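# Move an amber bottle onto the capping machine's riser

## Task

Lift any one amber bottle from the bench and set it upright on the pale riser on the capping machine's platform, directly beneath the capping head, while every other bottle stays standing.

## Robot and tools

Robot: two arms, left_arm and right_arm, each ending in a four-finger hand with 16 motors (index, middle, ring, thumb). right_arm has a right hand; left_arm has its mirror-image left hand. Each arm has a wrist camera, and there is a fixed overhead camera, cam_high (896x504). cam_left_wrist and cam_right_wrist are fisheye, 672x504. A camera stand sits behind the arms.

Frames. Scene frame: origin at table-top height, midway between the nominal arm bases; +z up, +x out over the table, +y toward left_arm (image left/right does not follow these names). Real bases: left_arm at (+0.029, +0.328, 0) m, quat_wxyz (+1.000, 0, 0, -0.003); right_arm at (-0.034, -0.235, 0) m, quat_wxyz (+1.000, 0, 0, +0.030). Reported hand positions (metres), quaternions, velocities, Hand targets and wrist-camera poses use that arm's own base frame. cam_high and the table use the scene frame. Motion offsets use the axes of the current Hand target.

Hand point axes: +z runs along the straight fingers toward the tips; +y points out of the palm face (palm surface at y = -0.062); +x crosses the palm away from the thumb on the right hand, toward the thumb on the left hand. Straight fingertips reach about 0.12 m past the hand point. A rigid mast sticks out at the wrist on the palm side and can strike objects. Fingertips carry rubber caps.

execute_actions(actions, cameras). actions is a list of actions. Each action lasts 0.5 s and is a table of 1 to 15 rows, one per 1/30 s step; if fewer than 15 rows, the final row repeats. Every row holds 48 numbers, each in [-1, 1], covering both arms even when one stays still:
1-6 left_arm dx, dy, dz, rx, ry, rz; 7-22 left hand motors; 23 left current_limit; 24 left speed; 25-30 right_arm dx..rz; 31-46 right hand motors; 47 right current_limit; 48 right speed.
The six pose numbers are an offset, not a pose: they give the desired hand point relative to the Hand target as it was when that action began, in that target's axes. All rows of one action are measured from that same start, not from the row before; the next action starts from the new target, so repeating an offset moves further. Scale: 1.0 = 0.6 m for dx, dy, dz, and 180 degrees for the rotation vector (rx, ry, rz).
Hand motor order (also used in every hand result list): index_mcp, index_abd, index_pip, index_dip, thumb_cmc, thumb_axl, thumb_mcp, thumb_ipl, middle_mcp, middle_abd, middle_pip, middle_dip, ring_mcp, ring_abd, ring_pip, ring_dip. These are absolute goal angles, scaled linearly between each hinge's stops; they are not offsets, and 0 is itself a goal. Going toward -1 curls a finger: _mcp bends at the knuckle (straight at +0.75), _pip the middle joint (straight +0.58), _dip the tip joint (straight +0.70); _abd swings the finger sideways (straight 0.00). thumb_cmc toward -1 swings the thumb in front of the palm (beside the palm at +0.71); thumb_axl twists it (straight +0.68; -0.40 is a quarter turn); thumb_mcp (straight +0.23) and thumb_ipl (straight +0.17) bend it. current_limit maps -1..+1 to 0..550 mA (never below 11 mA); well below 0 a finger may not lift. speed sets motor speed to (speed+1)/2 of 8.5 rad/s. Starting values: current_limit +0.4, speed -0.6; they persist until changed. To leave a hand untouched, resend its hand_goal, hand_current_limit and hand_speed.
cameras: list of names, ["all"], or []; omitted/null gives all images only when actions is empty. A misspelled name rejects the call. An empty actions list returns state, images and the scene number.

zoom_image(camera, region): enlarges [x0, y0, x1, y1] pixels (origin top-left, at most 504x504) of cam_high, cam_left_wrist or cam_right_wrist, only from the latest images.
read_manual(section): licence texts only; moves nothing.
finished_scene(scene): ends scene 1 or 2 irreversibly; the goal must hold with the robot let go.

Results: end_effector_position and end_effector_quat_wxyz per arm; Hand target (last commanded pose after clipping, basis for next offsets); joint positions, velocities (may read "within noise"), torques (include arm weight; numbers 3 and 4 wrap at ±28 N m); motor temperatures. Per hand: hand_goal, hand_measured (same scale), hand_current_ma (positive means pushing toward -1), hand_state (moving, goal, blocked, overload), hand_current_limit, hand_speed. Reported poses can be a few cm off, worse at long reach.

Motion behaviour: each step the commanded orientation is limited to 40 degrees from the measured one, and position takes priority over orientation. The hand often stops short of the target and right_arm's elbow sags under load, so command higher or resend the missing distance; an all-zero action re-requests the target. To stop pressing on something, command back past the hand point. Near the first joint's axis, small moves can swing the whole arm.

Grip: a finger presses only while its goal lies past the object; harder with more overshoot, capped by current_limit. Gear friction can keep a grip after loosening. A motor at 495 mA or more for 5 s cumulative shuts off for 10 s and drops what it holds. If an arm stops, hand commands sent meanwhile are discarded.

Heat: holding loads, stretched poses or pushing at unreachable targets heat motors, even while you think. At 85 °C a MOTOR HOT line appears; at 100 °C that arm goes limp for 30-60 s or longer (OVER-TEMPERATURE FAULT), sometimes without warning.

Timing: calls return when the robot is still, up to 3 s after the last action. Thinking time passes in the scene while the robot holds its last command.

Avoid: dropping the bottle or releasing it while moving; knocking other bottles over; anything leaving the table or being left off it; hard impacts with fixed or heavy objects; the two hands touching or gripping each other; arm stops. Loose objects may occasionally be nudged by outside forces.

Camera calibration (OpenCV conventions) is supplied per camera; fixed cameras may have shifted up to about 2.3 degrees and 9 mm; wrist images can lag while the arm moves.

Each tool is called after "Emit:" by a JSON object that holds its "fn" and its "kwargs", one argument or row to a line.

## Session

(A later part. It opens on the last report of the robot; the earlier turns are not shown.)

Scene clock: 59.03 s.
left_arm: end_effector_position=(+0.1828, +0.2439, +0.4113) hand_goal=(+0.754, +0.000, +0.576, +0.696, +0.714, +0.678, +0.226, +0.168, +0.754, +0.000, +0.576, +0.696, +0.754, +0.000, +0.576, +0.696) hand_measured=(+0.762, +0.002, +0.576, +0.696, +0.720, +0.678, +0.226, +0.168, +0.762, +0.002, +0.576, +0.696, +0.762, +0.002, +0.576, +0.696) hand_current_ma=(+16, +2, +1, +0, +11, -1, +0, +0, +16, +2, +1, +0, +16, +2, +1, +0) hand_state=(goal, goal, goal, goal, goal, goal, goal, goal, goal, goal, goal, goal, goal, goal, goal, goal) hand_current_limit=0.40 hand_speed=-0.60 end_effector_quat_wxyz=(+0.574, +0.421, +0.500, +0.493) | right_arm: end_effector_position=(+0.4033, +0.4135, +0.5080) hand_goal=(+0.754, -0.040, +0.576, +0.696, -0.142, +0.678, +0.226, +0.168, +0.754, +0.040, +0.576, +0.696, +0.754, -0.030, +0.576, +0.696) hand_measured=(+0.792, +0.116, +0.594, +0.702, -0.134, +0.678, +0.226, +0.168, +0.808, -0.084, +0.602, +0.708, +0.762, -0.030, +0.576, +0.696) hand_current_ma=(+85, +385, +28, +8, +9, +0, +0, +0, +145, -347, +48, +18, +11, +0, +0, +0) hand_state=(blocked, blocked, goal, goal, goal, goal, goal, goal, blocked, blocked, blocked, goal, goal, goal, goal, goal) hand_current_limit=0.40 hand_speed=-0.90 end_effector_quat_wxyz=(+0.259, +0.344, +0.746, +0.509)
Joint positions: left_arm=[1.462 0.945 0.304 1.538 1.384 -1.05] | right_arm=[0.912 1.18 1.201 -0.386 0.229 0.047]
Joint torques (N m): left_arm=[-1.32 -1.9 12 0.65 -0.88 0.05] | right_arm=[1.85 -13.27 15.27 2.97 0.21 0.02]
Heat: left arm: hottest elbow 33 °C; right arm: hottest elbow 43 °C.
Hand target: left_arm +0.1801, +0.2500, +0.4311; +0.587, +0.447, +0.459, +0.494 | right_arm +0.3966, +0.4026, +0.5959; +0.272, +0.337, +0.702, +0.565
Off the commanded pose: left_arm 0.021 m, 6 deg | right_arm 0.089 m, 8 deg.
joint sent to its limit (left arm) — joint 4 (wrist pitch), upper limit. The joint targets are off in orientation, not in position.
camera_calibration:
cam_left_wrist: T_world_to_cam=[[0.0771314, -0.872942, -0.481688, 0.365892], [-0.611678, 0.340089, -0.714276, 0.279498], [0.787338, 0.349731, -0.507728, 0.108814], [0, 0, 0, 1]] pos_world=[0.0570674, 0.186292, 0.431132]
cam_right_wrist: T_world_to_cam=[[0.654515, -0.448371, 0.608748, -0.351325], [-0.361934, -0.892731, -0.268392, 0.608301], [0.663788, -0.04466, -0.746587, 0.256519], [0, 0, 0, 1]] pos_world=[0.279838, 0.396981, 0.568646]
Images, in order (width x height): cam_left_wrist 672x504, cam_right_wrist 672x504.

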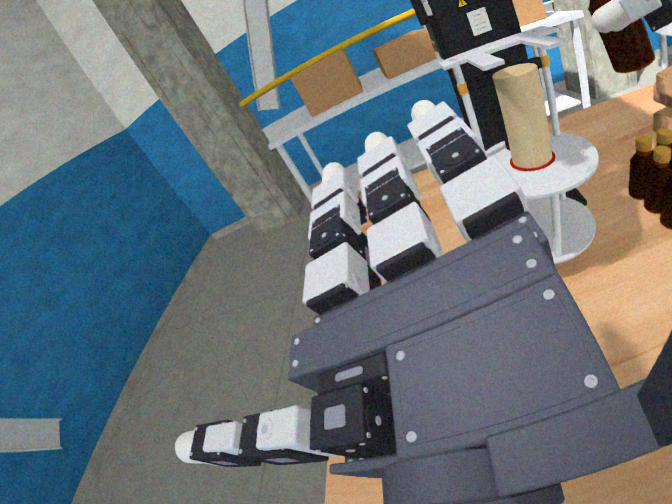

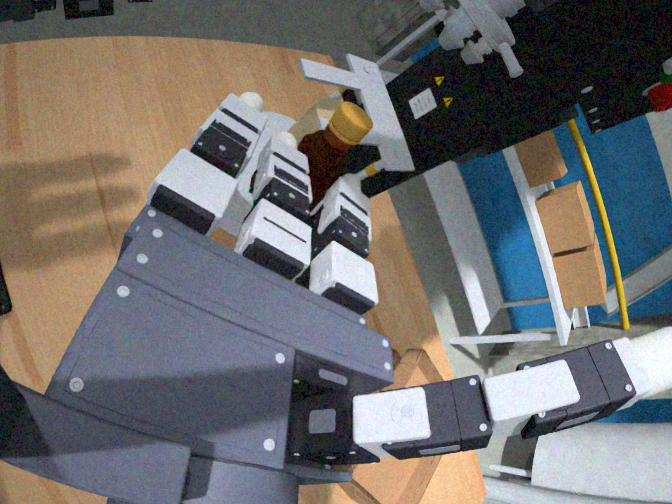

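Emit:
{"fn": "execute_actions", "kwargs": {
  "actions": [
    [[0,0,0,0,0,0,0.754,0,0.576,0.696,0.714,0.678,0.226,0.168,0.754,0,0.576,0.696,0.754,0,0.576,0.696,0.4,-0.6,0.0537,0.0282,0.0428,0,0,0,0.754,-0.04,0.576,0.696,-0.143,0.678,0.226,0.168,0.754,0.04,0.576,0.696,0.754,-0.03,0.576,0.696,0.4,-0.9]]
  ],
  "cameras": ["cam_left_wrist", "cam_right_wrist", "cam_high"]
}}

Emit:
{"fn": "zoom_image", "kwargs": {
  "camera": "cam_right_wrist",
  "region": [220, 20, 430, 210]
}}

Scene clock: 60.60 s.
left_arm: end_effector_position=(+0.1828, +0.2440, +0.4113) hand_goal=(+0.754, +0.000, +0.576, +0.696, +0.714, +0.678, +0.226, +0.168, +0.754, +0.000, +0.576, +0.696, +0.754, +0.000, +0.576, +0.696) hand_measured=(+0.762, +0.002, +0.576, +0.696, +0.720, +0.678, +0.226, +0.168, +0.762, +0.002, +0.576, +0.696, +0.762, +0.002, +0.576, +0.696) hand_current_ma=(+16, +2, +1, +0, +11, -1, +0, +0, +16, +2, +1, +0, +16, +2, +1, +0) hand_state=(goal, goal, goal, goal, goal, goal, goal, goal, goal, goal, goal, goal, goal, goal, goal, goal) hand_current_limit=0.40 hand_speed=-0.60 end_effector_quat_wxyz=(+0.575, +0.421, +0.500, +0.492) | right_arm: end_effector_position=(+0.3986, +0.4494, +0.5379) hand_goal=(+0.754, -0.040, +0.576, +0.696, -0.142, +0.678, +0.226, +0.168, +0.754, +0.040, +0.576, +0.696, +0.754, -0.030, +0.576, +0.696) hand_measured=(+0.792, +0.116, +0.594, +0.702, -0.134, +0.678, +0.226, +0.168, +0.808, -0.084, +0.602, +0.708, +0.762, -0.030, +0.576, +0.696) hand_current_ma=(+85, +385, +28, +8, +9, +0, +0, +0, +145, -347, +48, +18, +11, +0, +0, +0) hand_state=(blocked, blocked, goal, goal, goal, goal, goal, goal, blocked, blocked, blocked, goal, goal, goal, goal, goal) hand_current_limit=0.40 hand_speed=-0.90 end_effector_quat_wxyz=(+0.264, +0.339, +0.738, +0.521)
Joint positions: left_arm=[1.462 0.945 0.304 1.538 1.384 -1.052] | right_arm=[0.972 1.251 1.317 -0.403 0.285 0.06]
Joint torques (N m): left_arm=[-1.38 -1.9 11.96 0.65 -0.97 0.05] | right_arm=[1.85 -11.34 15.49 3.08 0.29 0.04]
Heat: left arm: hottest elbow 33 °C; right arm: hottest elbow 44 °C.
Hand target: left_arm +0.1802, +0.2499, +0.4311; +0.587, +0.447, +0.459, +0.494 | right_arm +0.3989, +0.4456, +0.6071; +0.272, +0.337, +0.702, +0.565
Off the commanded pose: left_arm 0.021 m, 6 deg | right_arm 0.069 m, 7 deg.
joint sent to its limit (left arm) — joint 4 (wrist pitch), upper limit. The joint targets are off in orientation, not in position.
camera_calibration:
cam_left_wrist: T_world_to_cam=[[0.0768606, -0.873718, -0.480322, 0.365639], [-0.611617, 0.339142, -0.714778, 0.279819], [0.787412, 0.348711, -0.508314, 0.109183], [0, 0, 0, 1]] pos_world=[0.0570674, 0.186494, 0.431132]
cam_right_wrist: T_world_to_cam=[[0.640884, -0.45919, 0.615152, -0.343444], [-0.352449, -0.887917, -0.295607, 0.655513], [0.681943, -0.0273603, -0.730893, 0.260046], [0, 0, 0, 1]] pos_world=[0.273807, 0.43145, 0.59511]

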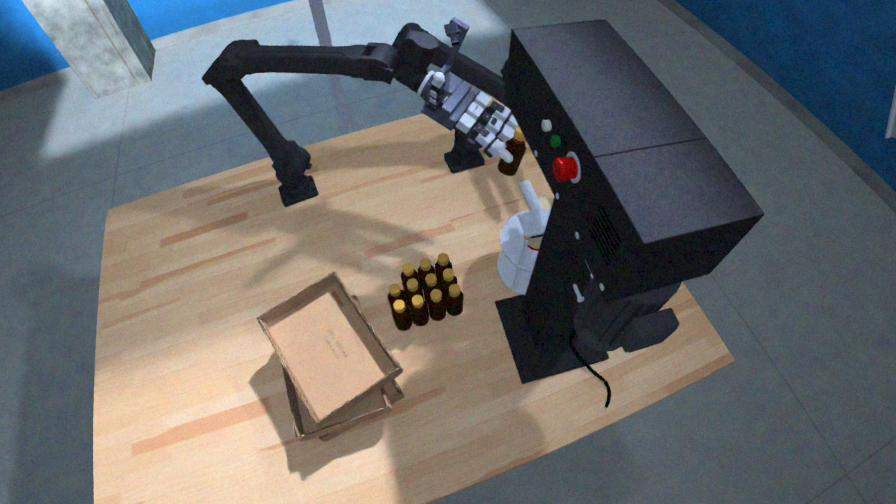

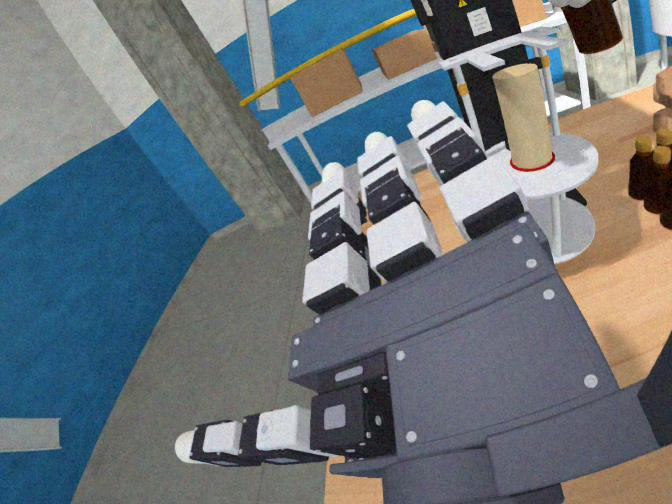

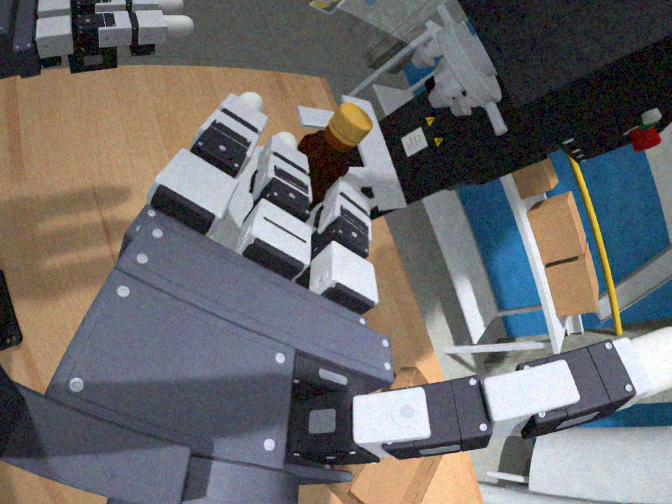

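Scaled by 2.400 from the camera's 672x504 image, which has a finer 960x720 frame.

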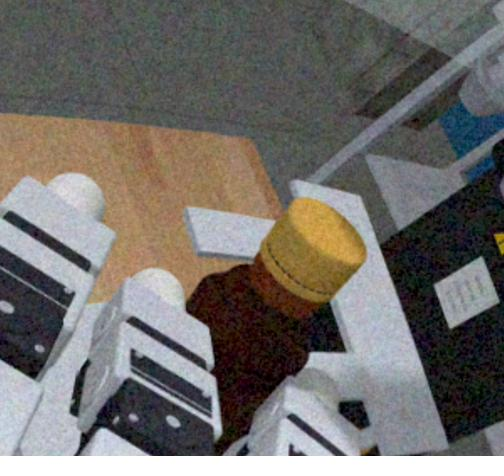

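Emit:
{"fn": "execute_actions", "kwargs": {
  "actions": [
    [[0,0,0,0,0,0,0.754,0,0.576,0.696,0.714,0.678,0.226,0.168,0.754,0,0.576,0.696,0.754,0,0.576,0.696,0.4,-0.6,0.0538,-0.0082,0.056,0,0,0,0.754,-0.04,0.576,0.696,-0.143,0.678,0.226,0.168,0.754,0.04,0.576,0.696,0.754,-0.03,0.576,0.696,0.4,-0.9]]
  ],
  "cameras": ["cam_left_wrist", "cam_right_wrist"]
}}

Emit:
{"fn": "zoom_image", "kwargs": {
  "camera": "cam_right_wrist",
  "region": [220, 20, 430, 210]
}}

Emit:
{"fn": "zoom_image", "kwargs": {
  "camera": "cam_left_wrist",
  "region": [420, 0, 672, 200]
}}

Scene clock: 63.50 s.
left_arm: end_effector_position=(+0.1828, +0.2440, +0.4113) hand_goal=(+0.754, +0.000, +0.576, +0.696, +0.714, +0.678, +0.226, +0.168, +0.754, +0.000, +0.576, +0.696, +0.754, +0.000, +0.576, +0.696) hand_measured=(+0.762, +0.002, +0.576, +0.696, +0.720, +0.678, +0.226, +0.168, +0.762, +0.002, +0.576, +0.696, +0.762, +0.002, +0.576, +0.696) hand_current_ma=(+16, +2, +1, +0, +11, -1, +0, +0, +16, +2, +1, +0, +16, +2, +1, +0) hand_state=(goal, goal, goal, goal, goal, goal, goal, goal, goal, goal, goal, goal, goal, goal, goal, goal) hand_current_limit=0.40 hand_speed=-0.60 end_effector_quat_wxyz=(+0.575, +0.421, +0.500, +0.492) | right_arm: end_effector_position=(+0.4038, +0.4952, +0.5127) hand_goal=(+0.754, -0.040, +0.576, +0.696, -0.142, +0.678, +0.226, +0.168, +0.754, +0.040, +0.576, +0.696, +0.754, -0.030, +0.576, +0.696) hand_measured=(+0.792, +0.116, +0.594, +0.702, -0.134, +0.678, +0.226, +0.168, +0.808, -0.084, +0.602, +0.708, +0.762, -0.030, +0.576, +0.696) hand_current_ma=(+85, +385, +28, +8, +9, +0, +0, +0, +145, -347, +48, +18, +11, +0, +0, +0) hand_state=(blocked, blocked, goal, goal, goal, goal, goal, goal, blocked, blocked, blocked, goal, goal, goal, goal, goal) hand_current_limit=0.40 hand_speed=-0.90 end_effector_quat_wxyz=(+0.264, +0.338, +0.749, +0.505)
Joint positions: left_arm=[1.462 0.945 0.304 1.538 1.384 -1.052] | right_arm=[1.019 1.357 1.372 -0.394 0.331 0.071]
Joint torques (N m): left_arm=[-1.38 -1.96 11.96 0.65 -0.97 0.05] | right_arm=[0.97 -14.39 15.2 4.34 0.32 0.03]
Heat: left arm: hottest elbow 34 °C; right arm: hottest elbow 44 °C.
Hand target: left_arm +0.1802, +0.2499, +0.4311; +0.587, +0.447, +0.459, +0.494 | right_arm +0.4036, +0.4906, +0.5950; +0.273, +0.337, +0.702, +0.565
Off the commanded pose: left_arm 0.021 m, 6 deg | right_arm 0.082 m, 9 deg.
joint sent to its limit (left arm) — joint 4 (wrist pitch), upper limit. The joint targets are off in orientation, not in position.
camera_calibration:
cam_left_wrist: T_world_to_cam=[[0.0768606, -0.873718, -0.480322, 0.365639], [-0.611617, 0.339142, -0.714778, 0.279819], [0.787412, 0.348711, -0.508314, 0.109183], [0, 0, 0, 1]] pos_world=[0.0570674, 0.186494, 0.431132]
cam_right_wrist: T_world_to_cam=[[0.651088, -0.436974, 0.620594, -0.328133], [-0.356831, -0.897878, -0.257852, 0.677868], [0.669892, -0.0535626, -0.740524, 0.262131], [0, 0, 0, 1]] pos_world=[0.279929, 0.479297, 0.572541]
Images, in order (width x height): cam_left_wrist 672x504, cam_right_wrist 672x504.

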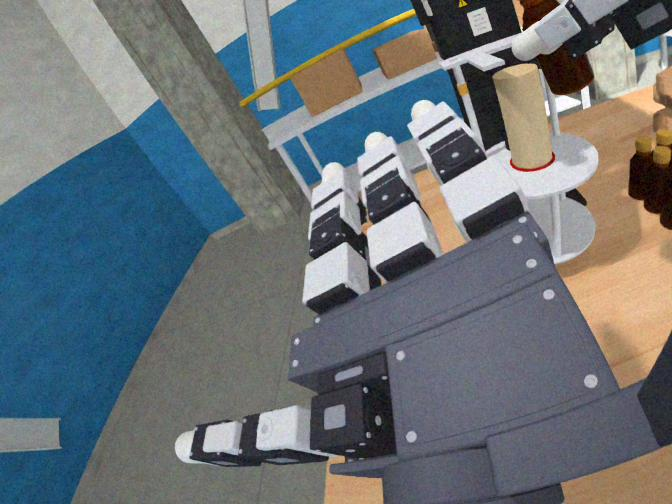

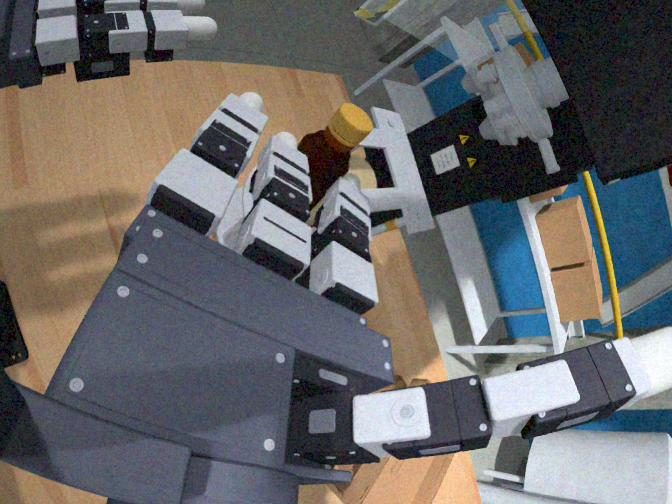

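Scaled by 2.400 from the camera's 672x504 image, which has a finer 960x720 frame.

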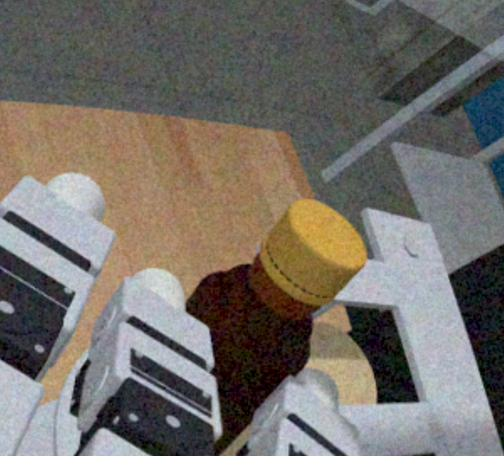

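Scaled by 2.000 from the camera's 672x504 image, which has a finer 960x720 frame.

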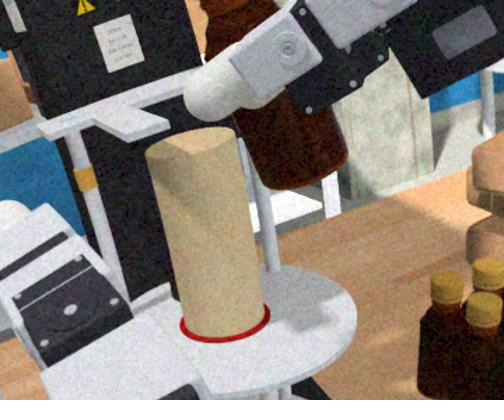

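Emit:
{"fn": "zoom_image", "kwargs": {
  "camera": "cam_right_wrist",
  "region": [320, 100, 440, 220]
}}

Scaled by 4.200 from the camera's 672x504 image, which has a finer 960x720 frame.

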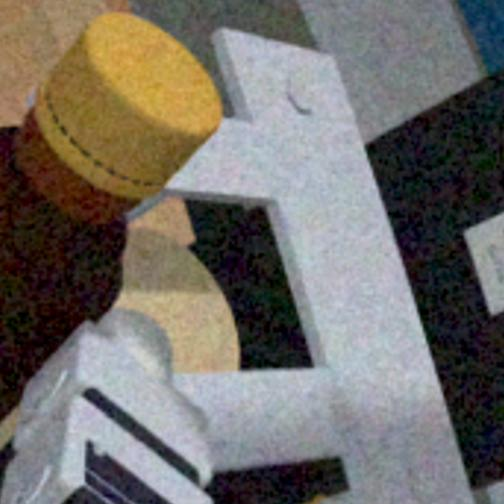

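Emit:
{"fn": "execute_actions", "kwargs": {
  "actions": [
    [[0,0,0,0,0,0,0.754,0,0.576,0.696,0.714,0.678,0.226,0.168,0.754,0,0.576,0.696,0.754,0,0.576,0.696,0.4,-0.6,0.0063,0.0277,0.002,0,0,0,0.754,-0.04,0.576,0.696,-0.143,0.678,0.226,0.168,0.754,0.04,0.576,0.696,0.754,-0.03,0.576,0.696,0.4,-0.9]]
  ],
  "cameras": ["cam_left_wrist", "cam_right_wrist"]
}}

Emit:
{"fn": "zoom_image", "kwargs": {
  "camera": "cam_right_wrist",
  "region": [300, 80, 440, 220]
}}

Emit:
{"fn": "zoom_image", "kwargs": {
  "camera": "cam_left_wrist",
  "region": [420, 0, 620, 160]
}}

Scene clock: 70.23 s.
left_arm: end_effector_position=(+0.1828, +0.2440, +0.4113) hand_goal=(+0.754, +0.000, +0.576, +0.696, +0.714, +0.678, +0.226, +0.168, +0.754, +0.000, +0.576, +0.696, +0.754, +0.000, +0.576, +0.696) hand_measured=(+0.762, +0.002, +0.576, +0.696, +0.720, +0.678, +0.226, +0.168, +0.762, +0.002, +0.576, +0.696, +0.762, +0.002, +0.576, +0.696) hand_current_ma=(+16, +2, +1, +0, +11, -1, +0, +0, +16, +2, +1, +0, +16, +2, +1, +0) hand_state=(goal, goal, goal, goal, goal, goal, goal, goal, goal, goal, goal, goal, goal, goal, goal, goal) hand_current_limit=0.40 hand_speed=-0.60 end_effector_quat_wxyz=(+0.575, +0.421, +0.500, +0.492) | right_arm: end_effector_position=(+0.4063, +0.4982, +0.5437) hand_goal=(+0.754, -0.040, +0.576, +0.696, -0.142, +0.678, +0.226, +0.168, +0.754, +0.040, +0.576, +0.696, +0.754, -0.030, +0.576, +0.696) hand_measured=(+0.792, +0.116, +0.594, +0.702, -0.134, +0.678, +0.226, +0.168, +0.808, -0.084, +0.602, +0.708, +0.762, -0.030, +0.576, +0.696) hand_current_ma=(+85, +385, +28, +8, +9, +0, +0, +0, +145, -347, +48, +18, +11, +0, +0, +0) hand_state=(blocked, blocked, goal, goal, goal, goal, goal, goal, blocked, blocked, blocked, goal, goal, goal, goal, goal) hand_current_limit=0.40 hand_speed=-0.90 end_effector_quat_wxyz=(+0.267, +0.339, +0.736, +0.521)
Joint positions: left_arm=[1.462 0.945 0.304 1.538 1.384 -1.052] | right_arm=[1.019 1.37 1.438 -0.406 0.334 0.072]
Joint torques (N m): left_arm=[-1.44 -1.96 11.95 0.65 -0.96 0.05] | right_arm=[1.9 -13.63 15.56 3.02 0.32 0.04]
Motor temperatures (°C): left_arm=[32 27 34 29 30 25] | right_arm=[32 33 46 29 27 25]
Heat: left arm: hottest elbow 34 °C; right arm: hottest elbow 46 °C.
Hand target: left_arm +0.1802, +0.2499, +0.4311; +0.587, +0.447, +0.459, +0.494 | right_arm +0.4049, +0.4967, +0.6108; +0.272, +0.337, +0.702, +0.565
Off the commanded pose: left_arm 0.021 m, 6 deg | right_arm 0.067 m, 6 deg.
joint sent to its limit (left arm) — joint 4 (wrist pitch), upper limit. The joint targets are off in orientation, not in position.
camera_calibration:
cam_left_wrist: T_world_to_cam=[[0.0768606, -0.873718, -0.480322, 0.365639], [-0.611617, 0.339142, -0.714778, 0.279819], [0.787412, 0.348711, -0.508314, 0.109183], [0, 0, 0, 1]] pos_world=[0.0570674, 0.186494, 0.431132]
cam_right_wrist: T_world_to_cam=[[0.635532, -0.461329, 0.619092, -0.328472], [-0.353678, -0.88673, -0.297695, 0.704187], [0.686303, -0.0297647, -0.726707, 0.257484], [0, 0, 0, 1]] pos_world=[0.281098, 0.480554, 0.600103]
Images, in order (width x height): cam_left_wrist 672x504, cam_right_wrist 672x504.

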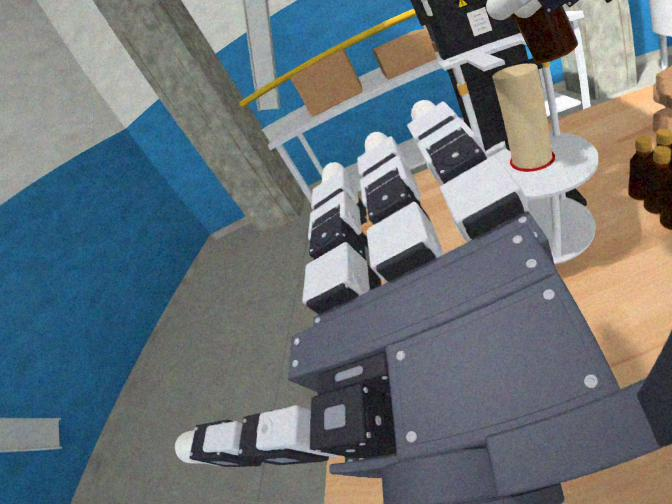

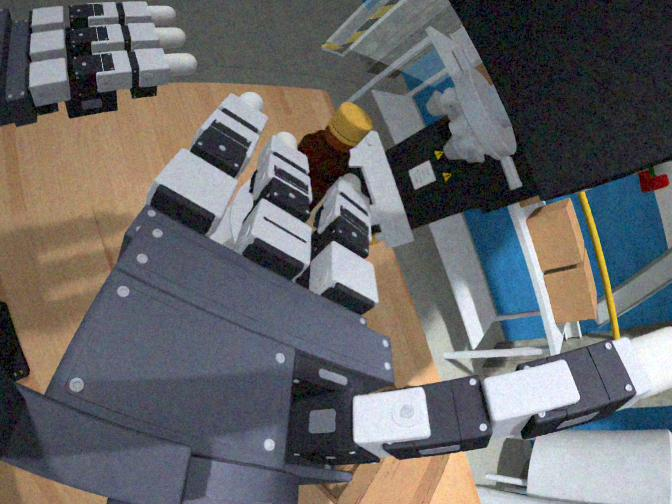

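Scaled by 3.600 from the camera's 672x504 image, which has a finer 960x720 frame.

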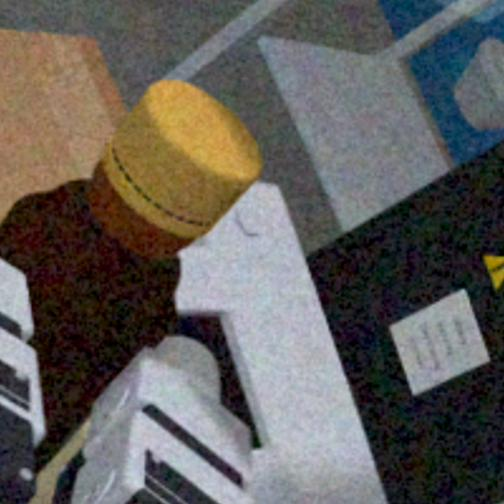

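Scaled by 2.520 from the camera's 672x504 image, which has a finer 960x720 frame.

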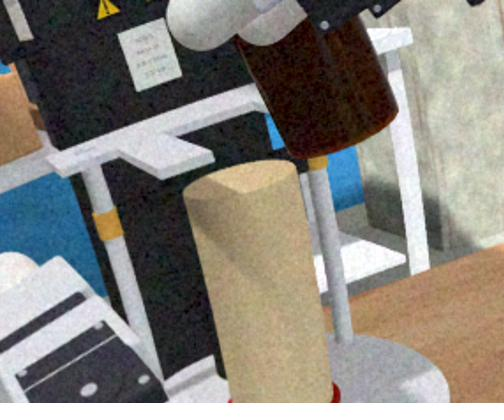

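Emit:
{"fn": "execute_actions", "kwargs": {
  "actions": [
    [[0,0,0,0,0,0,0.754,0,0.576,0.696,0.714,0.678,0.226,0.168,0.754,0,0.576,0.696,0.754,0,0.576,0.696,0.4,-0.6,0,-0.0277,0.006,0,0,0,0.754,-0.04,0.576,0.696,-0.143,0.678,0.226,0.168,0.754,0.04,0.576,0.696,0.754,-0.03,0.576,0.696,0.4,-0.9]]
  ],
  "cameras": ["cam_left_wrist", "cam_right_wrist"]
}}

Emit:
{"fn": "zoom_image", "kwargs": {
  "camera": "cam_right_wrist",
  "region": [300, 80, 440, 220]
}}

Scene clock: 71.57 s.
left_arm: end_effector_position=(+0.1828, +0.2440, +0.4113) hand_goal=(+0.754, +0.000, +0.576, +0.696, +0.714, +0.678, +0.226, +0.168, +0.754, +0.000, +0.576, +0.696, +0.754, +0.000, +0.576, +0.696) hand_measured=(+0.762, +0.002, +0.576, +0.696, +0.720, +0.678, +0.226, +0.168, +0.762, +0.002, +0.576, +0.696, +0.762, +0.002, +0.576, +0.696) hand_current_ma=(+16, +2, +1, +0, +11, -1, +0, +0, +16, +2, +1, +0, +16, +2, +1, +0) hand_state=(goal, goal, goal, goal, goal, goal, goal, goal, goal, goal, goal, goal, goal, goal, goal, goal) hand_current_limit=0.40 hand_speed=-0.60 end_effector_quat_wxyz=(+0.575, +0.421, +0.500, +0.492) | right_arm: end_effector_position=(+0.4063, +0.4981, +0.5446) hand_goal=(+0.754, -0.040, +0.576, +0.696, -0.142, +0.678, +0.226, +0.168, +0.754, +0.040, +0.576, +0.696, +0.754, -0.030, +0.576, +0.696) hand_measured=(+0.792, +0.116, +0.594, +0.702, -0.134, +0.678, +0.226, +0.168, +0.808, -0.084, +0.602, +0.708, +0.762, -0.030, +0.576, +0.696) hand_current_ma=(+85, +385, +28, +8, +9, +0, +0, +0, +145, -347, +48, +18, +11, +0, +0, +0) hand_state=(blocked, blocked, goal, goal, goal, goal, goal, goal, blocked, blocked, blocked, goal, goal, goal, goal, goal) hand_current_limit=0.40 hand_speed=-0.90 end_effector_quat_wxyz=(+0.267, +0.338, +0.735, +0.523)
Joint positions: left_arm=[1.462 0.945 0.304 1.538 1.384 -1.052] | right_arm=[1.019 1.37 1.438 -0.402 0.334 0.072]
Joint torques (N m): left_arm=[-1.38 -1.9 11.95 0.66 -0.97 0.05] | right_arm=[2.14 -13.57 12.59 4.59 0.3 0.04]
Heat: left arm: hottest elbow 35 °C; right arm: hottest elbow 47 °C.
Hand target: left_arm +0.1802, +0.2499, +0.4311; +0.587, +0.447, +0.459, +0.494 | right_arm +0.4049, +0.4966, +0.5938; +0.272, +0.337, +0.702, +0.565
Off the commanded pose: left_arm 0.021 m, 6 deg | right_arm 0.049 m, 6 deg.
joint sent to its limit (left arm) — joint 4 (wrist pitch), upper limit. The joint targets are off in orientation, not in position.
camera_calibration:
cam_left_wrist: T_world_to_cam=[[0.0768606, -0.873718, -0.480322, 0.365639], [-0.611617, 0.339142, -0.714778, 0.279819], [0.787412, 0.348711, -0.508314, 0.109183], [0, 0, 0, 1]] pos_world=[0.0570674, 0.186494, 0.431132]
cam_right_wrist: T_world_to_cam=[[0.634232, -0.463405, 0.618874, -0.327313], [-0.353078, -0.885724, -0.301379, 0.705673], [0.687812, -0.0273663, -0.725372, 0.255673], [0, 0, 0, 1]] pos_world=[0.280895, 0.48035, 0.600699]
Images, in order (width x height): cam_left_wrist 672x504, cam_right_wrist 672x504.

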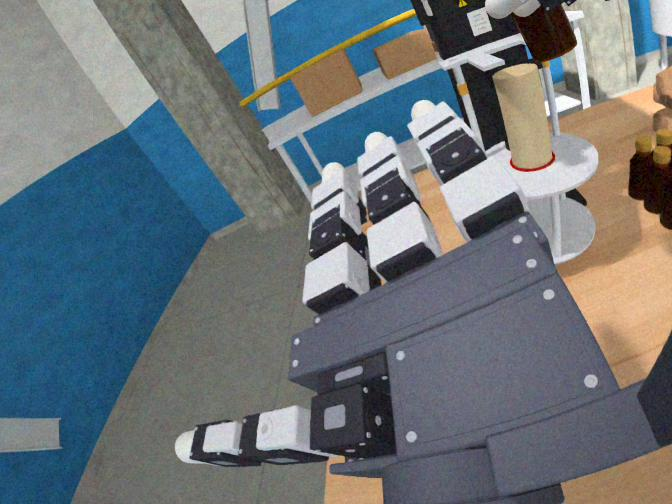

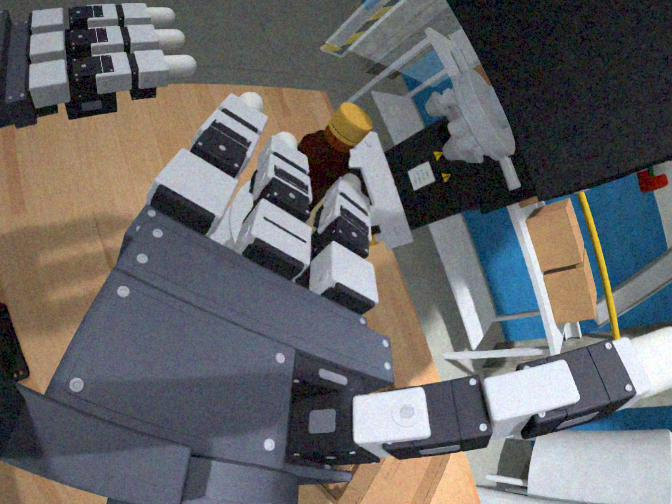

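Scaled by 3.600 from the camera's 672x504 image, which has a finer 960x720 frame.

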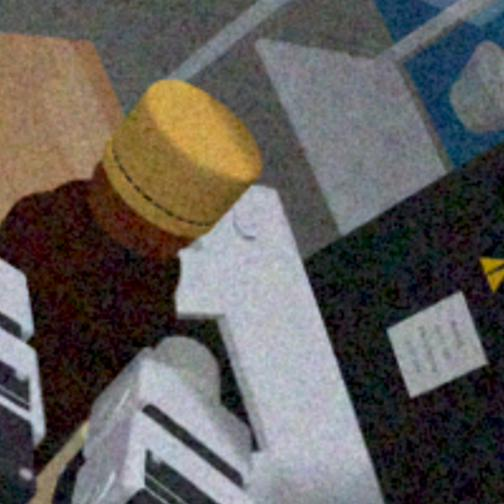

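Emit:
{"fn": "execute_actions", "kwargs": {
  "actions": [
    [[0,0,0,0,0,0,0.754,0,0.576,0.696,0.714,0.678,0.226,0.168,0.754,0,0.576,0.696,0.754,0,0.576,0.696,0.4,-0.6,0,-0.0277,0.006,0,0,0,0.754,-0.04,0.576,0.696,-0.143,0.678,0.226,0.168,0.754,0.04,0.576,0.696,0.754,-0.03,0.576,0.696,0.4,-0.9]]
  ],
  "cameras": []
}}

Scene clock: 72.53 s.
left_arm: end_effector_position=(+0.1828, +0.2440, +0.4113) hand_goal=(+0.754, +0.000, +0.576, +0.696, +0.714, +0.678, +0.226, +0.168, +0.754, +0.000, +0.576, +0.696, +0.754, +0.000, +0.576, +0.696) hand_measured=(+0.762, +0.002, +0.576, +0.696, +0.720, +0.678, +0.226, +0.168, +0.762, +0.002, +0.576, +0.696, +0.762, +0.002, +0.576, +0.696) hand_current_ma=(+16, +2, +1, +0, +11, -1, +0, +0, +16, +2, +1, +0, +16, +2, +1, +0) hand_state=(goal, goal, goal, goal, goal, goal, goal, goal, goal, goal, goal, goal, goal, goal, goal, goal) hand_current_limit=0.40 hand_speed=-0.60 end_effector_quat_wxyz=(+0.575, +0.421, +0.500, +0.492) | right_arm: end_effector_position=(+0.4063, +0.4981, +0.5539) hand_goal=(+0.754, -0.040, +0.576, +0.696, -0.142, +0.678, +0.226, +0.168, +0.754, +0.040, +0.576, +0.696, +0.754, -0.030, +0.576, +0.696) hand_measured=(+0.792, +0.116, +0.594, +0.702, -0.134, +0.678, +0.226, +0.168, +0.808, -0.084, +0.602, +0.708, +0.762, -0.030, +0.576, +0.696) hand_current_ma=(+85, +385, +28, +8, +9, +0, +0, +0, +145, -347, +48, +18, +11, +0, +0, +0) hand_state=(blocked, blocked, goal, goal, goal, goal, goal, goal, blocked, blocked, blocked, goal, goal, goal, goal, goal) hand_current_limit=0.40 hand_speed=-0.90 end_effector_quat_wxyz=(+0.269, +0.338, +0.723, +0.539)
Joint positions: left_arm=[1.462 0.945 0.304 1.538 1.384 -1.052] | right_arm=[1.019 1.371 1.438 -0.362 0.334 0.072]
Joint torques (N m): left_arm=[-1.44 -1.96 11.95 0.66 -0.97 0.05] | right_arm=[1.85 -13.27 9.84 4.48 0.29 0.04]
Heat: left arm: hottest elbow 35 °C; right arm: hottest elbow 47 °C.
Hand target: left_arm +0.1802, +0.2499, +0.4311; +0.587, +0.447, +0.459, +0.494 | right_arm +0.4048, +0.4965, +0.5769; +0.272, +0.337, +0.702, +0.565
Off the commanded pose: left_arm 0.021 m, 6 deg | right_arm 0.023 m, 4 deg.
joint sent to its limit (left arm) — joint 4 (wrist pitch), upper limit. The joint targets are off in orientation, not in position.
No camera images: "cameras" was empty.

Emit:
{"fn": "execute_actions", "kwargs": {
  "actions": [
    [[0,0,0,0,0,0,0.754,0,0.576,0.696,0.714,0.678,0.226,0.168,0.754,0,0.576,0.696,0.754,0,0.576,0.696,0.4,-0.6,0,-0.016,0.004,0.01,0,0,0.754,-0.04,0.576,0.696,-0.143,0.678,0.226,0.168,0.754,0.04,0.576,0.696,0.754,-0.03,0.576,0.696,0.4,-0.9]]
  ],
  "cameras": ["cam_high","cam_left_wrist"]
}}

Scene clock: 76.13 s.
left_arm: end_effector_position=(+0.1828, +0.2440, +0.4113) hand_goal=(+0.754, +0.000, +0.576, +0.696, +0.714, +0.678, +0.226, +0.168, +0.754, +0.000, +0.576, +0.696, +0.754, +0.000, +0.576, +0.696) hand_measured=(+0.762, +0.002, +0.576, +0.696, +0.720, +0.678, +0.226, +0.168, +0.762, +0.002, +0.576, +0.696, +0.762, +0.002, +0.576, +0.696) hand_current_ma=(+16, +2, +1, +0, +11, -1, +0, +0, +16, +2, +1, +0, +16, +2, +1, +0) hand_state=(goal, goal, goal, goal, goal, goal, goal, goal, goal, goal, goal, goal, goal, goal, goal, goal) hand_current_limit=0.40 hand_speed=-0.60 end_effector_quat_wxyz=(+0.575, +0.421, +0.500, +0.492) | right_arm: end_effector_position=(+0.4068, +0.4975, +0.5535) hand_goal=(+0.754, -0.040, +0.576, +0.696, -0.142, +0.678, +0.226, +0.168, +0.754, +0.040, +0.576, +0.696, +0.754, -0.030, +0.576, +0.696) hand_measured=(+0.792, +0.116, +0.594, +0.702, -0.134, +0.678, +0.226, +0.168, +0.808, -0.084, +0.602, +0.708, +0.762, -0.030, +0.576, +0.696) hand_current_ma=(+85, +385, +28, +8, +9, +0, +0, +0, +145, -347, +48, +18, +11, +0, +0, +0) hand_state=(blocked, blocked, goal, goal, goal, goal, goal, goal, blocked, blocked, blocked, goal, goal, goal, goal, goal) hand_current_limit=0.40 hand_speed=-0.90 end_effector_quat_wxyz=(+0.267, +0.341, +0.722, +0.540)
Joint positions: left_arm=[1.462 0.945 0.304 1.538 1.384 -1.052] | right_arm=[1.019 1.371 1.438 -0.362 0.334 0.082]
Joint torques (N m): left_arm=[-1.44 -1.96 11.95 0.65 -0.97 0.05] | right_arm=[2.08 -13.16 9.62 3.38 0.21 0.02]
Heat: left arm: hottest elbow 35 °C; right arm: hottest elbow 47 °C.
Hand target: left_arm +0.1802, +0.2499, +0.4311; +0.587, +0.447, +0.459, +0.494 | right_arm +0.4051, +0.4967, +0.5669; +0.267, +0.341, +0.711, +0.554
Off the commanded pose: left_arm 0.021 m, 6 deg | right_arm 0.014 m, 2 deg.
joint sent to its limit (left arm) — joint 4 (wrist pitch), upper limit. The joint targets are off in orientation, not in position.
camera_calibration:
cam_left_wrist: T_world_to_cam=[[0.0768606, -0.873718, -0.480322, 0.365639], [-0.611617, 0.339142, -0.714778, 0.279819], [0.787412, 0.348711, -0.508314, 0.109183], [0, 0, 0, 1]] pos_world=[0.0570674, 0.186494, 0.431132]
Images, in order (width x height): cam_high 896x504, cam_left_wrist 672x504.

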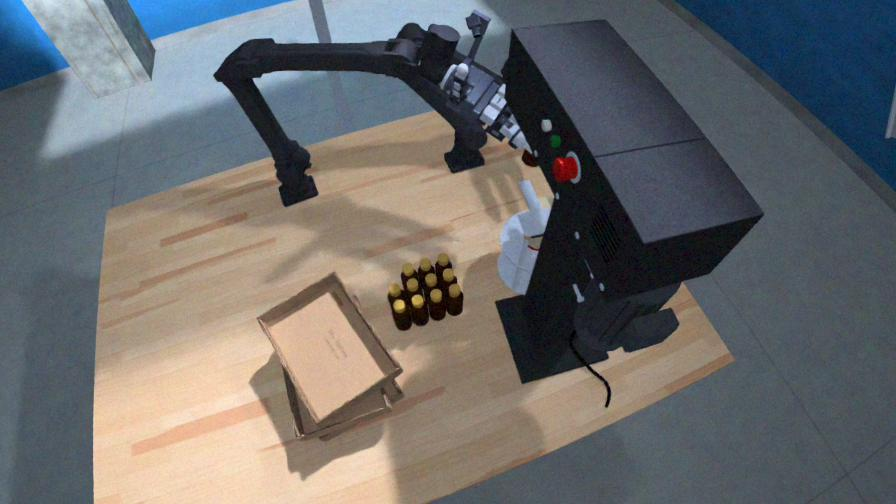

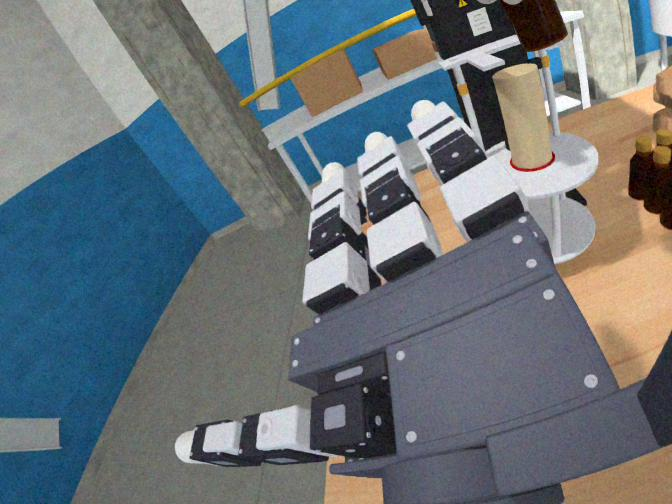

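Emit:
{"fn": "execute_actions", "kwargs": {
  "actions": [
    [[0,0,0,0,0,0,0.754,0,0.576,0.696,0.714,0.678,0.226,0.168,0.754,0,0.576,0.696,0.754,0,0.576,0.696,0.4,-0.6,0,-0.016,0.004,0.01,0,0,0.754,-0.04,0.576,0.696,-0.143,0.678,0.226,0.168,0.754,0.04,0.576,0.696,0.754,-0.03,0.576,0.696,0.4,-0.9]]
  ]
}}

Emit:
{"fn": "execute_actions", "kwargs": {
  "actions": [
    [[0,0,0,0,0,0,0.754,0,0.576,0.696,0.714,0.678,0.226,0.168,0.754,0,0.576,0.696,0.754,0,0.576,0.696,0.4,-0.6,0,-0.016,0.004,0.01,0,0,0.754,-0.04,0.576,0.696,-0.143,0.678,0.226,0.168,0.754,0.04,0.576,0.696,0.754,-0.03,0.576,0.696,0.4,-0.9]]
  ]
}}

Scene clock: 77.20 s.
left_arm: end_effector_position=(+0.1828, +0.2440, +0.4113) hand_goal=(+0.754, +0.000, +0.576, +0.696, +0.714, +0.678, +0.226, +0.168, +0.754, +0.000, +0.576, +0.696, +0.754, +0.000, +0.576, +0.696) hand_measured=(+0.762, +0.002, +0.576, +0.696, +0.720, +0.678, +0.226, +0.168, +0.762, +0.002, +0.576, +0.696, +0.762, +0.002, +0.576, +0.696) hand_current_ma=(+16, +2, +1, +0, +11, -1, +0, +0, +16, +2, +1, +0, +16, +2, +1, +0) hand_state=(goal, goal, goal, goal, goal, goal, goal, goal, goal, goal, goal, goal, goal, goal, goal, goal) hand_current_limit=0.40 hand_speed=-0.60 end_effector_quat_wxyz=(+0.575, +0.421, +0.500, +0.492) | right_arm: end_effector_position=(+0.4080, +0.4977, +0.5415) hand_goal=(+0.754, -0.040, +0.576, +0.696, -0.142, +0.678, +0.226, +0.168, +0.754, +0.040, +0.576, +0.696, +0.754, -0.030, +0.576, +0.696) hand_measured=(+0.792, +0.116, +0.594, +0.702, -0.134, +0.678, +0.226, +0.168, +0.808, -0.084, +0.602, +0.708, +0.762, -0.030, +0.576, +0.696) hand_current_ma=(+85, +385, +28, +8, +9, +0, +0, +0, +145, -347, +48, +18, +11, +0, +0, +0) hand_state=(blocked, blocked, goal, goal, goal, goal, goal, goal, blocked, blocked, blocked, goal, goal, goal, goal, goal) hand_current_limit=0.40 hand_speed=-0.90 end_effector_quat_wxyz=(+0.262, +0.346, +0.729, +0.529)
Joint positions: left_arm=[1.462 0.945 0.304 1.538 1.384 -1.052] | right_arm=[1.019 1.373 1.429 -0.383 0.334 0.093]
Joint torques (N m): left_arm=[-1.38 -1.9 11.95 0.66 -0.97 0.05] | right_arm=[2.43 -13.68 10 3.07 0.13 0.05]
Heat: left arm: hottest elbow 35 °C; right arm: hottest elbow 47 °C.
Hand target: left_arm +0.1802, +0.2499, +0.4311; +0.587, +0.447, +0.459, +0.494 | right_arm +0.4051, +0.4967, +0.5571; +0.262, +0.346, +0.719, +0.543
Off the commanded pose: left_arm 0.021 m, 6 deg | right_arm 0.016 m, 2 deg.
joint sent to its limit (left arm) — joint 4 (wrist pitch), upper limit. The joint targets are off in orientation, not in position.

Scene clock: 77.90 s.
left_arm: end_effector_position=(+0.1828, +0.2440, +0.4113) hand_goal=(+0.754, +0.000, +0.576, +0.696, +0.714, +0.678, +0.226, +0.168, +0.754, +0.000, +0.576, +0.696, +0.754, +0.000, +0.576, +0.696) hand_measured=(+0.762, +0.002, +0.576, +0.696, +0.720, +0.678, +0.226, +0.168, +0.762, +0.002, +0.576, +0.696, +0.762, +0.002, +0.576, +0.696) hand_current_ma=(+16, +2, +1, +0, +11, -1, +0, +0, +16, +2, +1, +0, +16, +2, +1, +0) hand_state=(goal, goal, goal, goal, goal, goal, goal, goal, goal, goal, goal, goal, goal, goal, goal, goal) hand_current_limit=0.40 hand_speed=-0.60 end_effector_quat_wxyz=(+0.575, +0.421, +0.500, +0.492) | right_arm: end_effector_position=(+0.4083, +0.4974, +0.5312) hand_goal=(+0.754, -0.040, +0.576, +0.696, -0.142, +0.678, +0.226, +0.168, +0.754, +0.040, +0.576, +0.696, +0.754, -0.030, +0.576, +0.696) hand_measured=(+0.792, +0.116, +0.594, +0.702, -0.134, +0.678, +0.226, +0.168, +0.808, -0.084, +0.602, +0.708, +0.762, -0.030, +0.576, +0.696) hand_current_ma=(+85, +385, +28, +8, +9, +0, +0, +0, +145, -347, +48, +18, +11, +0, +0, +0) hand_state=(blocked, blocked, goal, goal, goal, goal, goal, goal, blocked, blocked, blocked, goal, goal, goal, goal, goal) hand_current_limit=0.40 hand_speed=-0.90 end_effector_quat_wxyz=(+0.257, +0.350, +0.737, +0.517)
Joint positions: left_arm=[1.462 0.945 0.304 1.538 1.384 -1.052] | right_arm=[1.019 1.373 1.424 -0.412 0.332 0.104]
Joint torques (N m): left_arm=[-1.44 -1.9 11.95 0.65 -0.97 0.05] | right_arm=[2.2 -13.68 9.72 2.96 0.17 0]
Heat: left arm: hottest elbow 35 °C; right arm: hottest elbow 47 °C.
Hand target: left_arm +0.1802, +0.2499, +0.4311; +0.587, +0.447, +0.459, +0.494 | right_arm +0.4049, +0.4965, +0.5474; +0.256, +0.350, +0.728, +0.531
Off the commanded pose: left_arm 0.021 m, 6 deg | right_arm 0.016 m, 2 deg.
joint sent to its limit (left arm) — joint 4 (wrist pitch), upper limit. The joint targets are off in orientation, not in position.

Emit:
{"fn": "execute_actions", "kwargs": {
  "actions": [
    [[0,0,0,0,0,0,0.754,0,0.576,0.696,0.714,0.678,0.226,0.168,0.754,0,0.576,0.696,0.754,0,0.576,0.696,0.4,-0.6,0,-0.009,0.0025,0.002,0,0,0.754,-0.04,0.576,0.696,-0.143,0.678,0.226,0.168,0.754,0.04,0.576,0.696,0.754,-0.03,0.576,0.696,0.4,-0.9]]
  ],
  "cameras": ["cam_left_wrist","cam_right_wrist"]
}}

Emit:
{"fn": "zoom_image", "kwargs": {
  "camera": "cam_left_wrist",
  "region": [420, 0, 620, 160]
}}

Emit:
{"fn": "zoom_image", "kwargs": {
  "camera": "cam_right_wrist",
  "region": [100, 50, 600, 450]
}}

Scene clock: 79.33 s.
left_arm: end_effector_position=(+0.1828, +0.2440, +0.4113) hand_goal=(+0.754, +0.000, +0.576, +0.696, +0.714, +0.678, +0.226, +0.168, +0.754, +0.000, +0.576, +0.696, +0.754, +0.000, +0.576, +0.696) hand_measured=(+0.762, +0.002, +0.576, +0.696, +0.720, +0.678, +0.226, +0.168, +0.762, +0.002, +0.576, +0.696, +0.762, +0.002, +0.576, +0.696) hand_current_ma=(+16, +2, +1, +0, +11, -1, +0, +0, +16, +2, +1, +0, +16, +2, +1, +0) hand_state=(goal, goal, goal, goal, goal, goal, goal, goal, goal, goal, goal, goal, goal, goal, goal, goal) hand_current_limit=0.40 hand_speed=-0.60 end_effector_quat_wxyz=(+0.575, +0.421, +0.500, +0.492) | right_arm: end_effector_position=(+0.4085, +0.4974, +0.5238) hand_goal=(+0.754, -0.040, +0.576, +0.696, -0.142, +0.678, +0.226, +0.168, +0.754, +0.040, +0.576, +0.696, +0.754, -0.030, +0.576, +0.696) hand_measured=(+0.792, +0.116, +0.594, +0.702, -0.134, +0.678, +0.226, +0.168, +0.808, -0.084, +0.602, +0.708, +0.762, -0.030, +0.576, +0.696) hand_current_ma=(+85, +385, +28, +8, +9, +0, +0, +0, +145, -347, +48, +18, +11, +0, +0, +0) hand_state=(blocked, blocked, goal, goal, goal, goal, goal, goal, blocked, blocked, blocked, goal, goal, goal, goal, goal) hand_current_limit=0.40 hand_speed=-0.90 end_effector_quat_wxyz=(+0.256, +0.352, +0.740, +0.513)
Joint positions: left_arm=[1.462 0.945 0.304 1.538 1.384 -1.052] | right_arm=[1.019 1.373 1.412 -0.412 0.331 0.107]
Joint torques (N m): left_arm=[-1.44 -1.96 11.96 0.65 -0.97 0.05] | right_arm=[2.14 -13.74 9.73 3.17 0.18 0.05]
Heat: left arm: hottest elbow 35 °C; right arm: hottest elbow 46 °C.
Hand target: left_arm +0.1802, +0.2499, +0.4311; +0.587, +0.447, +0.459, +0.494 | right_arm +0.4047, +0.4963, +0.5417; +0.255, +0.351, +0.729, +0.529
Off the commanded pose: left_arm 0.021 m, 6 deg | right_arm 0.018 m, 2 deg.
joint sent to its limit (left arm) — joint 4 (wrist pitch), upper limit. The joint targets are off in orientation, not in position.
camera_calibration:
cam_left_wrist: T_world_to_cam=[[0.0768606, -0.873718, -0.480322, 0.365639], [-0.611617, 0.339142, -0.714778, 0.279819], [0.787412, 0.348711, -0.508314, 0.109183], [0, 0, 0, 1]] pos_world=[0.0570674, 0.186494, 0.431132]
cam_right_wrist: T_world_to_cam=[[0.655078, -0.465735, 0.594948, -0.311119], [-0.372928, -0.88413, -0.281493, 0.696405], [0.657113, -0.0374725, -0.75286, 0.270988], [0, 0, 0, 1]] pos_world=[0.285446, 0.480968, 0.58515]
Images, in order (width x height): cam_left_wrist 672x504, cam_right_wrist 672x504.

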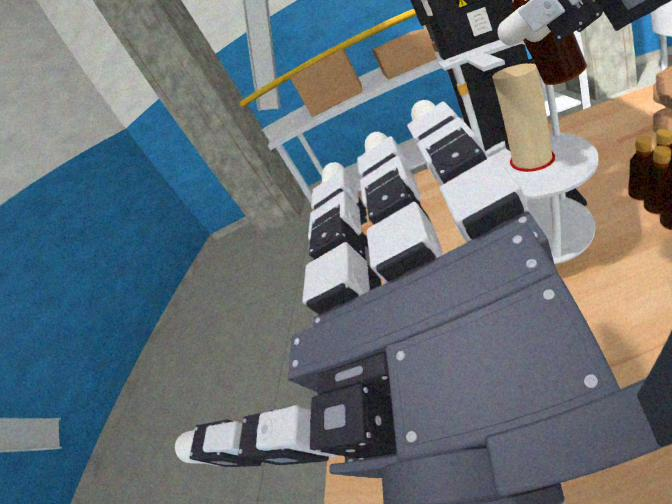

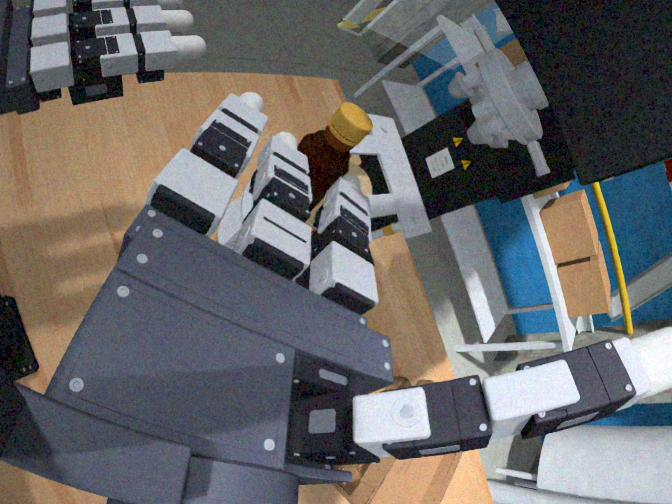

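Scaled by 2.520 from the camera's 672x504 image, which has a finer 960x720 frame.

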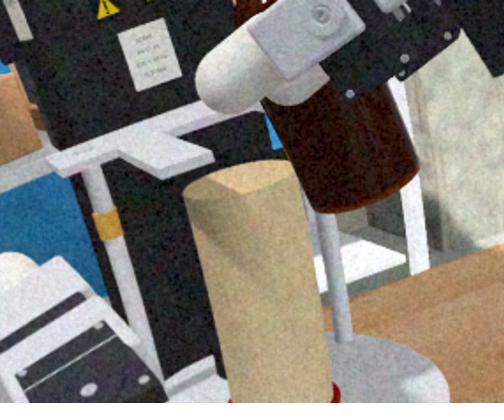

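Scaled by 1.008 from the camera's 672x504 image, which has a finer 960x720 frame.

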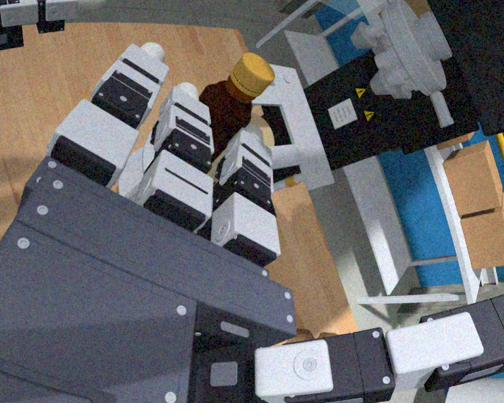

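Emit:
{"fn": "execute_actions", "kwargs": {
  "actions": [
    [[0,0,0,0,0,0,0.754,0,0.576,0.696,0.714,0.678,0.226,0.168,0.754,0,0.576,0.696,0.754,0,0.576,0.696,0.4,-0.6,-0.036,0.012,0.034,0.0,0,0,0.754,-0.04,0.576,0.696,-0.143,0.678,0.226,0.168,0.754,0.04,0.576,0.696,0.754,-0.03,0.576,0.696,0.4,-0.9]]
  ],
  "cameras": ["cam_left_wrist"]
}}

Emit:
{"fn": "zoom_image", "kwargs": {
  "camera": "cam_left_wrist",
  "region": [420, 0, 620, 160]
}}

Scene clock: 81.20 s.
left_arm: end_effector_position=(+0.1828, +0.2440, +0.4113) hand_goal=(+0.754, +0.000, +0.576, +0.696, +0.714, +0.678, +0.226, +0.168, +0.754, +0.000, +0.576, +0.696, +0.754, +0.000, +0.576, +0.696) hand_measured=(+0.762, +0.002, +0.576, +0.696, +0.720, +0.678, +0.226, +0.168, +0.762, +0.002, +0.576, +0.696, +0.762, +0.002, +0.576, +0.696) hand_current_ma=(+16, +2, +1, +0, +11, -1, +0, +0, +16, +2, +1, +0, +16, +2, +1, +0) hand_state=(goal, goal, goal, goal, goal, goal, goal, goal, goal, goal, goal, goal, goal, goal, goal, goal) hand_current_limit=0.40 hand_speed=-0.60 end_effector_quat_wxyz=(+0.575, +0.421, +0.500, +0.492) | right_arm: end_effector_position=(+0.4375, +0.4935, +0.5009) hand_goal=(+0.754, -0.040, +0.576, +0.696, -0.142, +0.678, +0.226, +0.168, +0.754, +0.040, +0.576, +0.696, +0.754, -0.030, +0.576, +0.696) hand_measured=(+0.792, +0.116, +0.594, +0.702, -0.134, +0.678, +0.226, +0.168, +0.808, -0.084, +0.602, +0.708, +0.762, -0.030, +0.576, +0.696) hand_current_ma=(+85, +385, +28, +8, +9, +0, +0, +0, +145, -347, +48, +18, +11, +0, +0, +0) hand_state=(blocked, blocked, goal, goal, goal, goal, goal, goal, blocked, blocked, blocked, goal, goal, goal, goal, goal) hand_current_limit=0.40 hand_speed=-0.90 end_effector_quat_wxyz=(+0.246, +0.360, +0.749, +0.499)
Joint positions: left_arm=[1.462 0.945 0.304 1.538 1.384 -1.052] | right_arm=[0.965 1.407 1.412 -0.412 0.278 0.107]
Joint torques (N m): left_arm=[-1.44 -1.96 11.95 0.65 -0.97 0.05] | right_arm=[2.26 -13.8 11.73 3.54 0.22 -0.17]
Heat: left arm: hottest elbow 35 °C; right arm: hottest elbow 46 °C.
Hand target: left_arm +0.1802, +0.2499, +0.4311; +0.587, +0.447, +0.459, +0.494 | right_arm +0.4351, +0.4930, +0.5421; +0.255, +0.351, +0.729, +0.529
Off the commanded pose: left_arm 0.021 m, 6 deg | right_arm 0.041 m, 4 deg.
joint sent to its limit (left arm) — joint 4 (wrist pitch), upper limit. The joint targets are off in orientation, not in position.
camera_calibration:
cam_left_wrist: T_world_to_cam=[[0.0768606, -0.873718, -0.480322, 0.365639], [-0.611617, 0.339142, -0.714778, 0.279819], [0.787412, 0.348711, -0.508314, 0.109183], [0, 0, 0, 1]] pos_world=[0.0570674, 0.186494, 0.431132]
Images, in order (width x height): cam_left_wrist 672x504.

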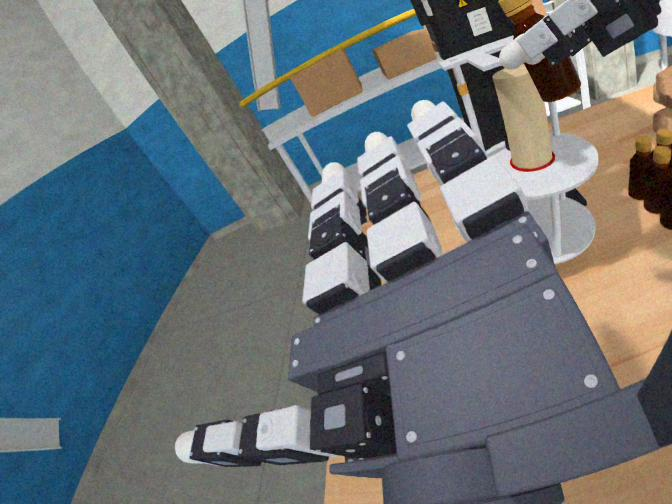

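Scaled by 2.520 from the camera's 672x504 image, which has a finer 960x720 frame.

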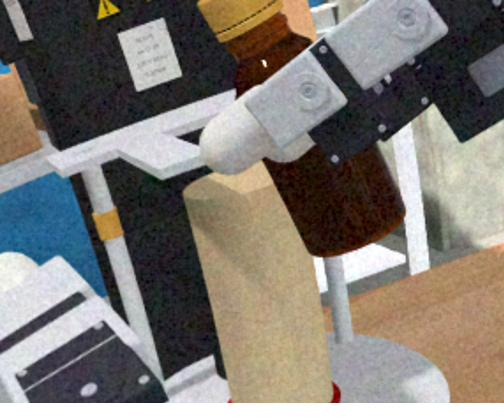

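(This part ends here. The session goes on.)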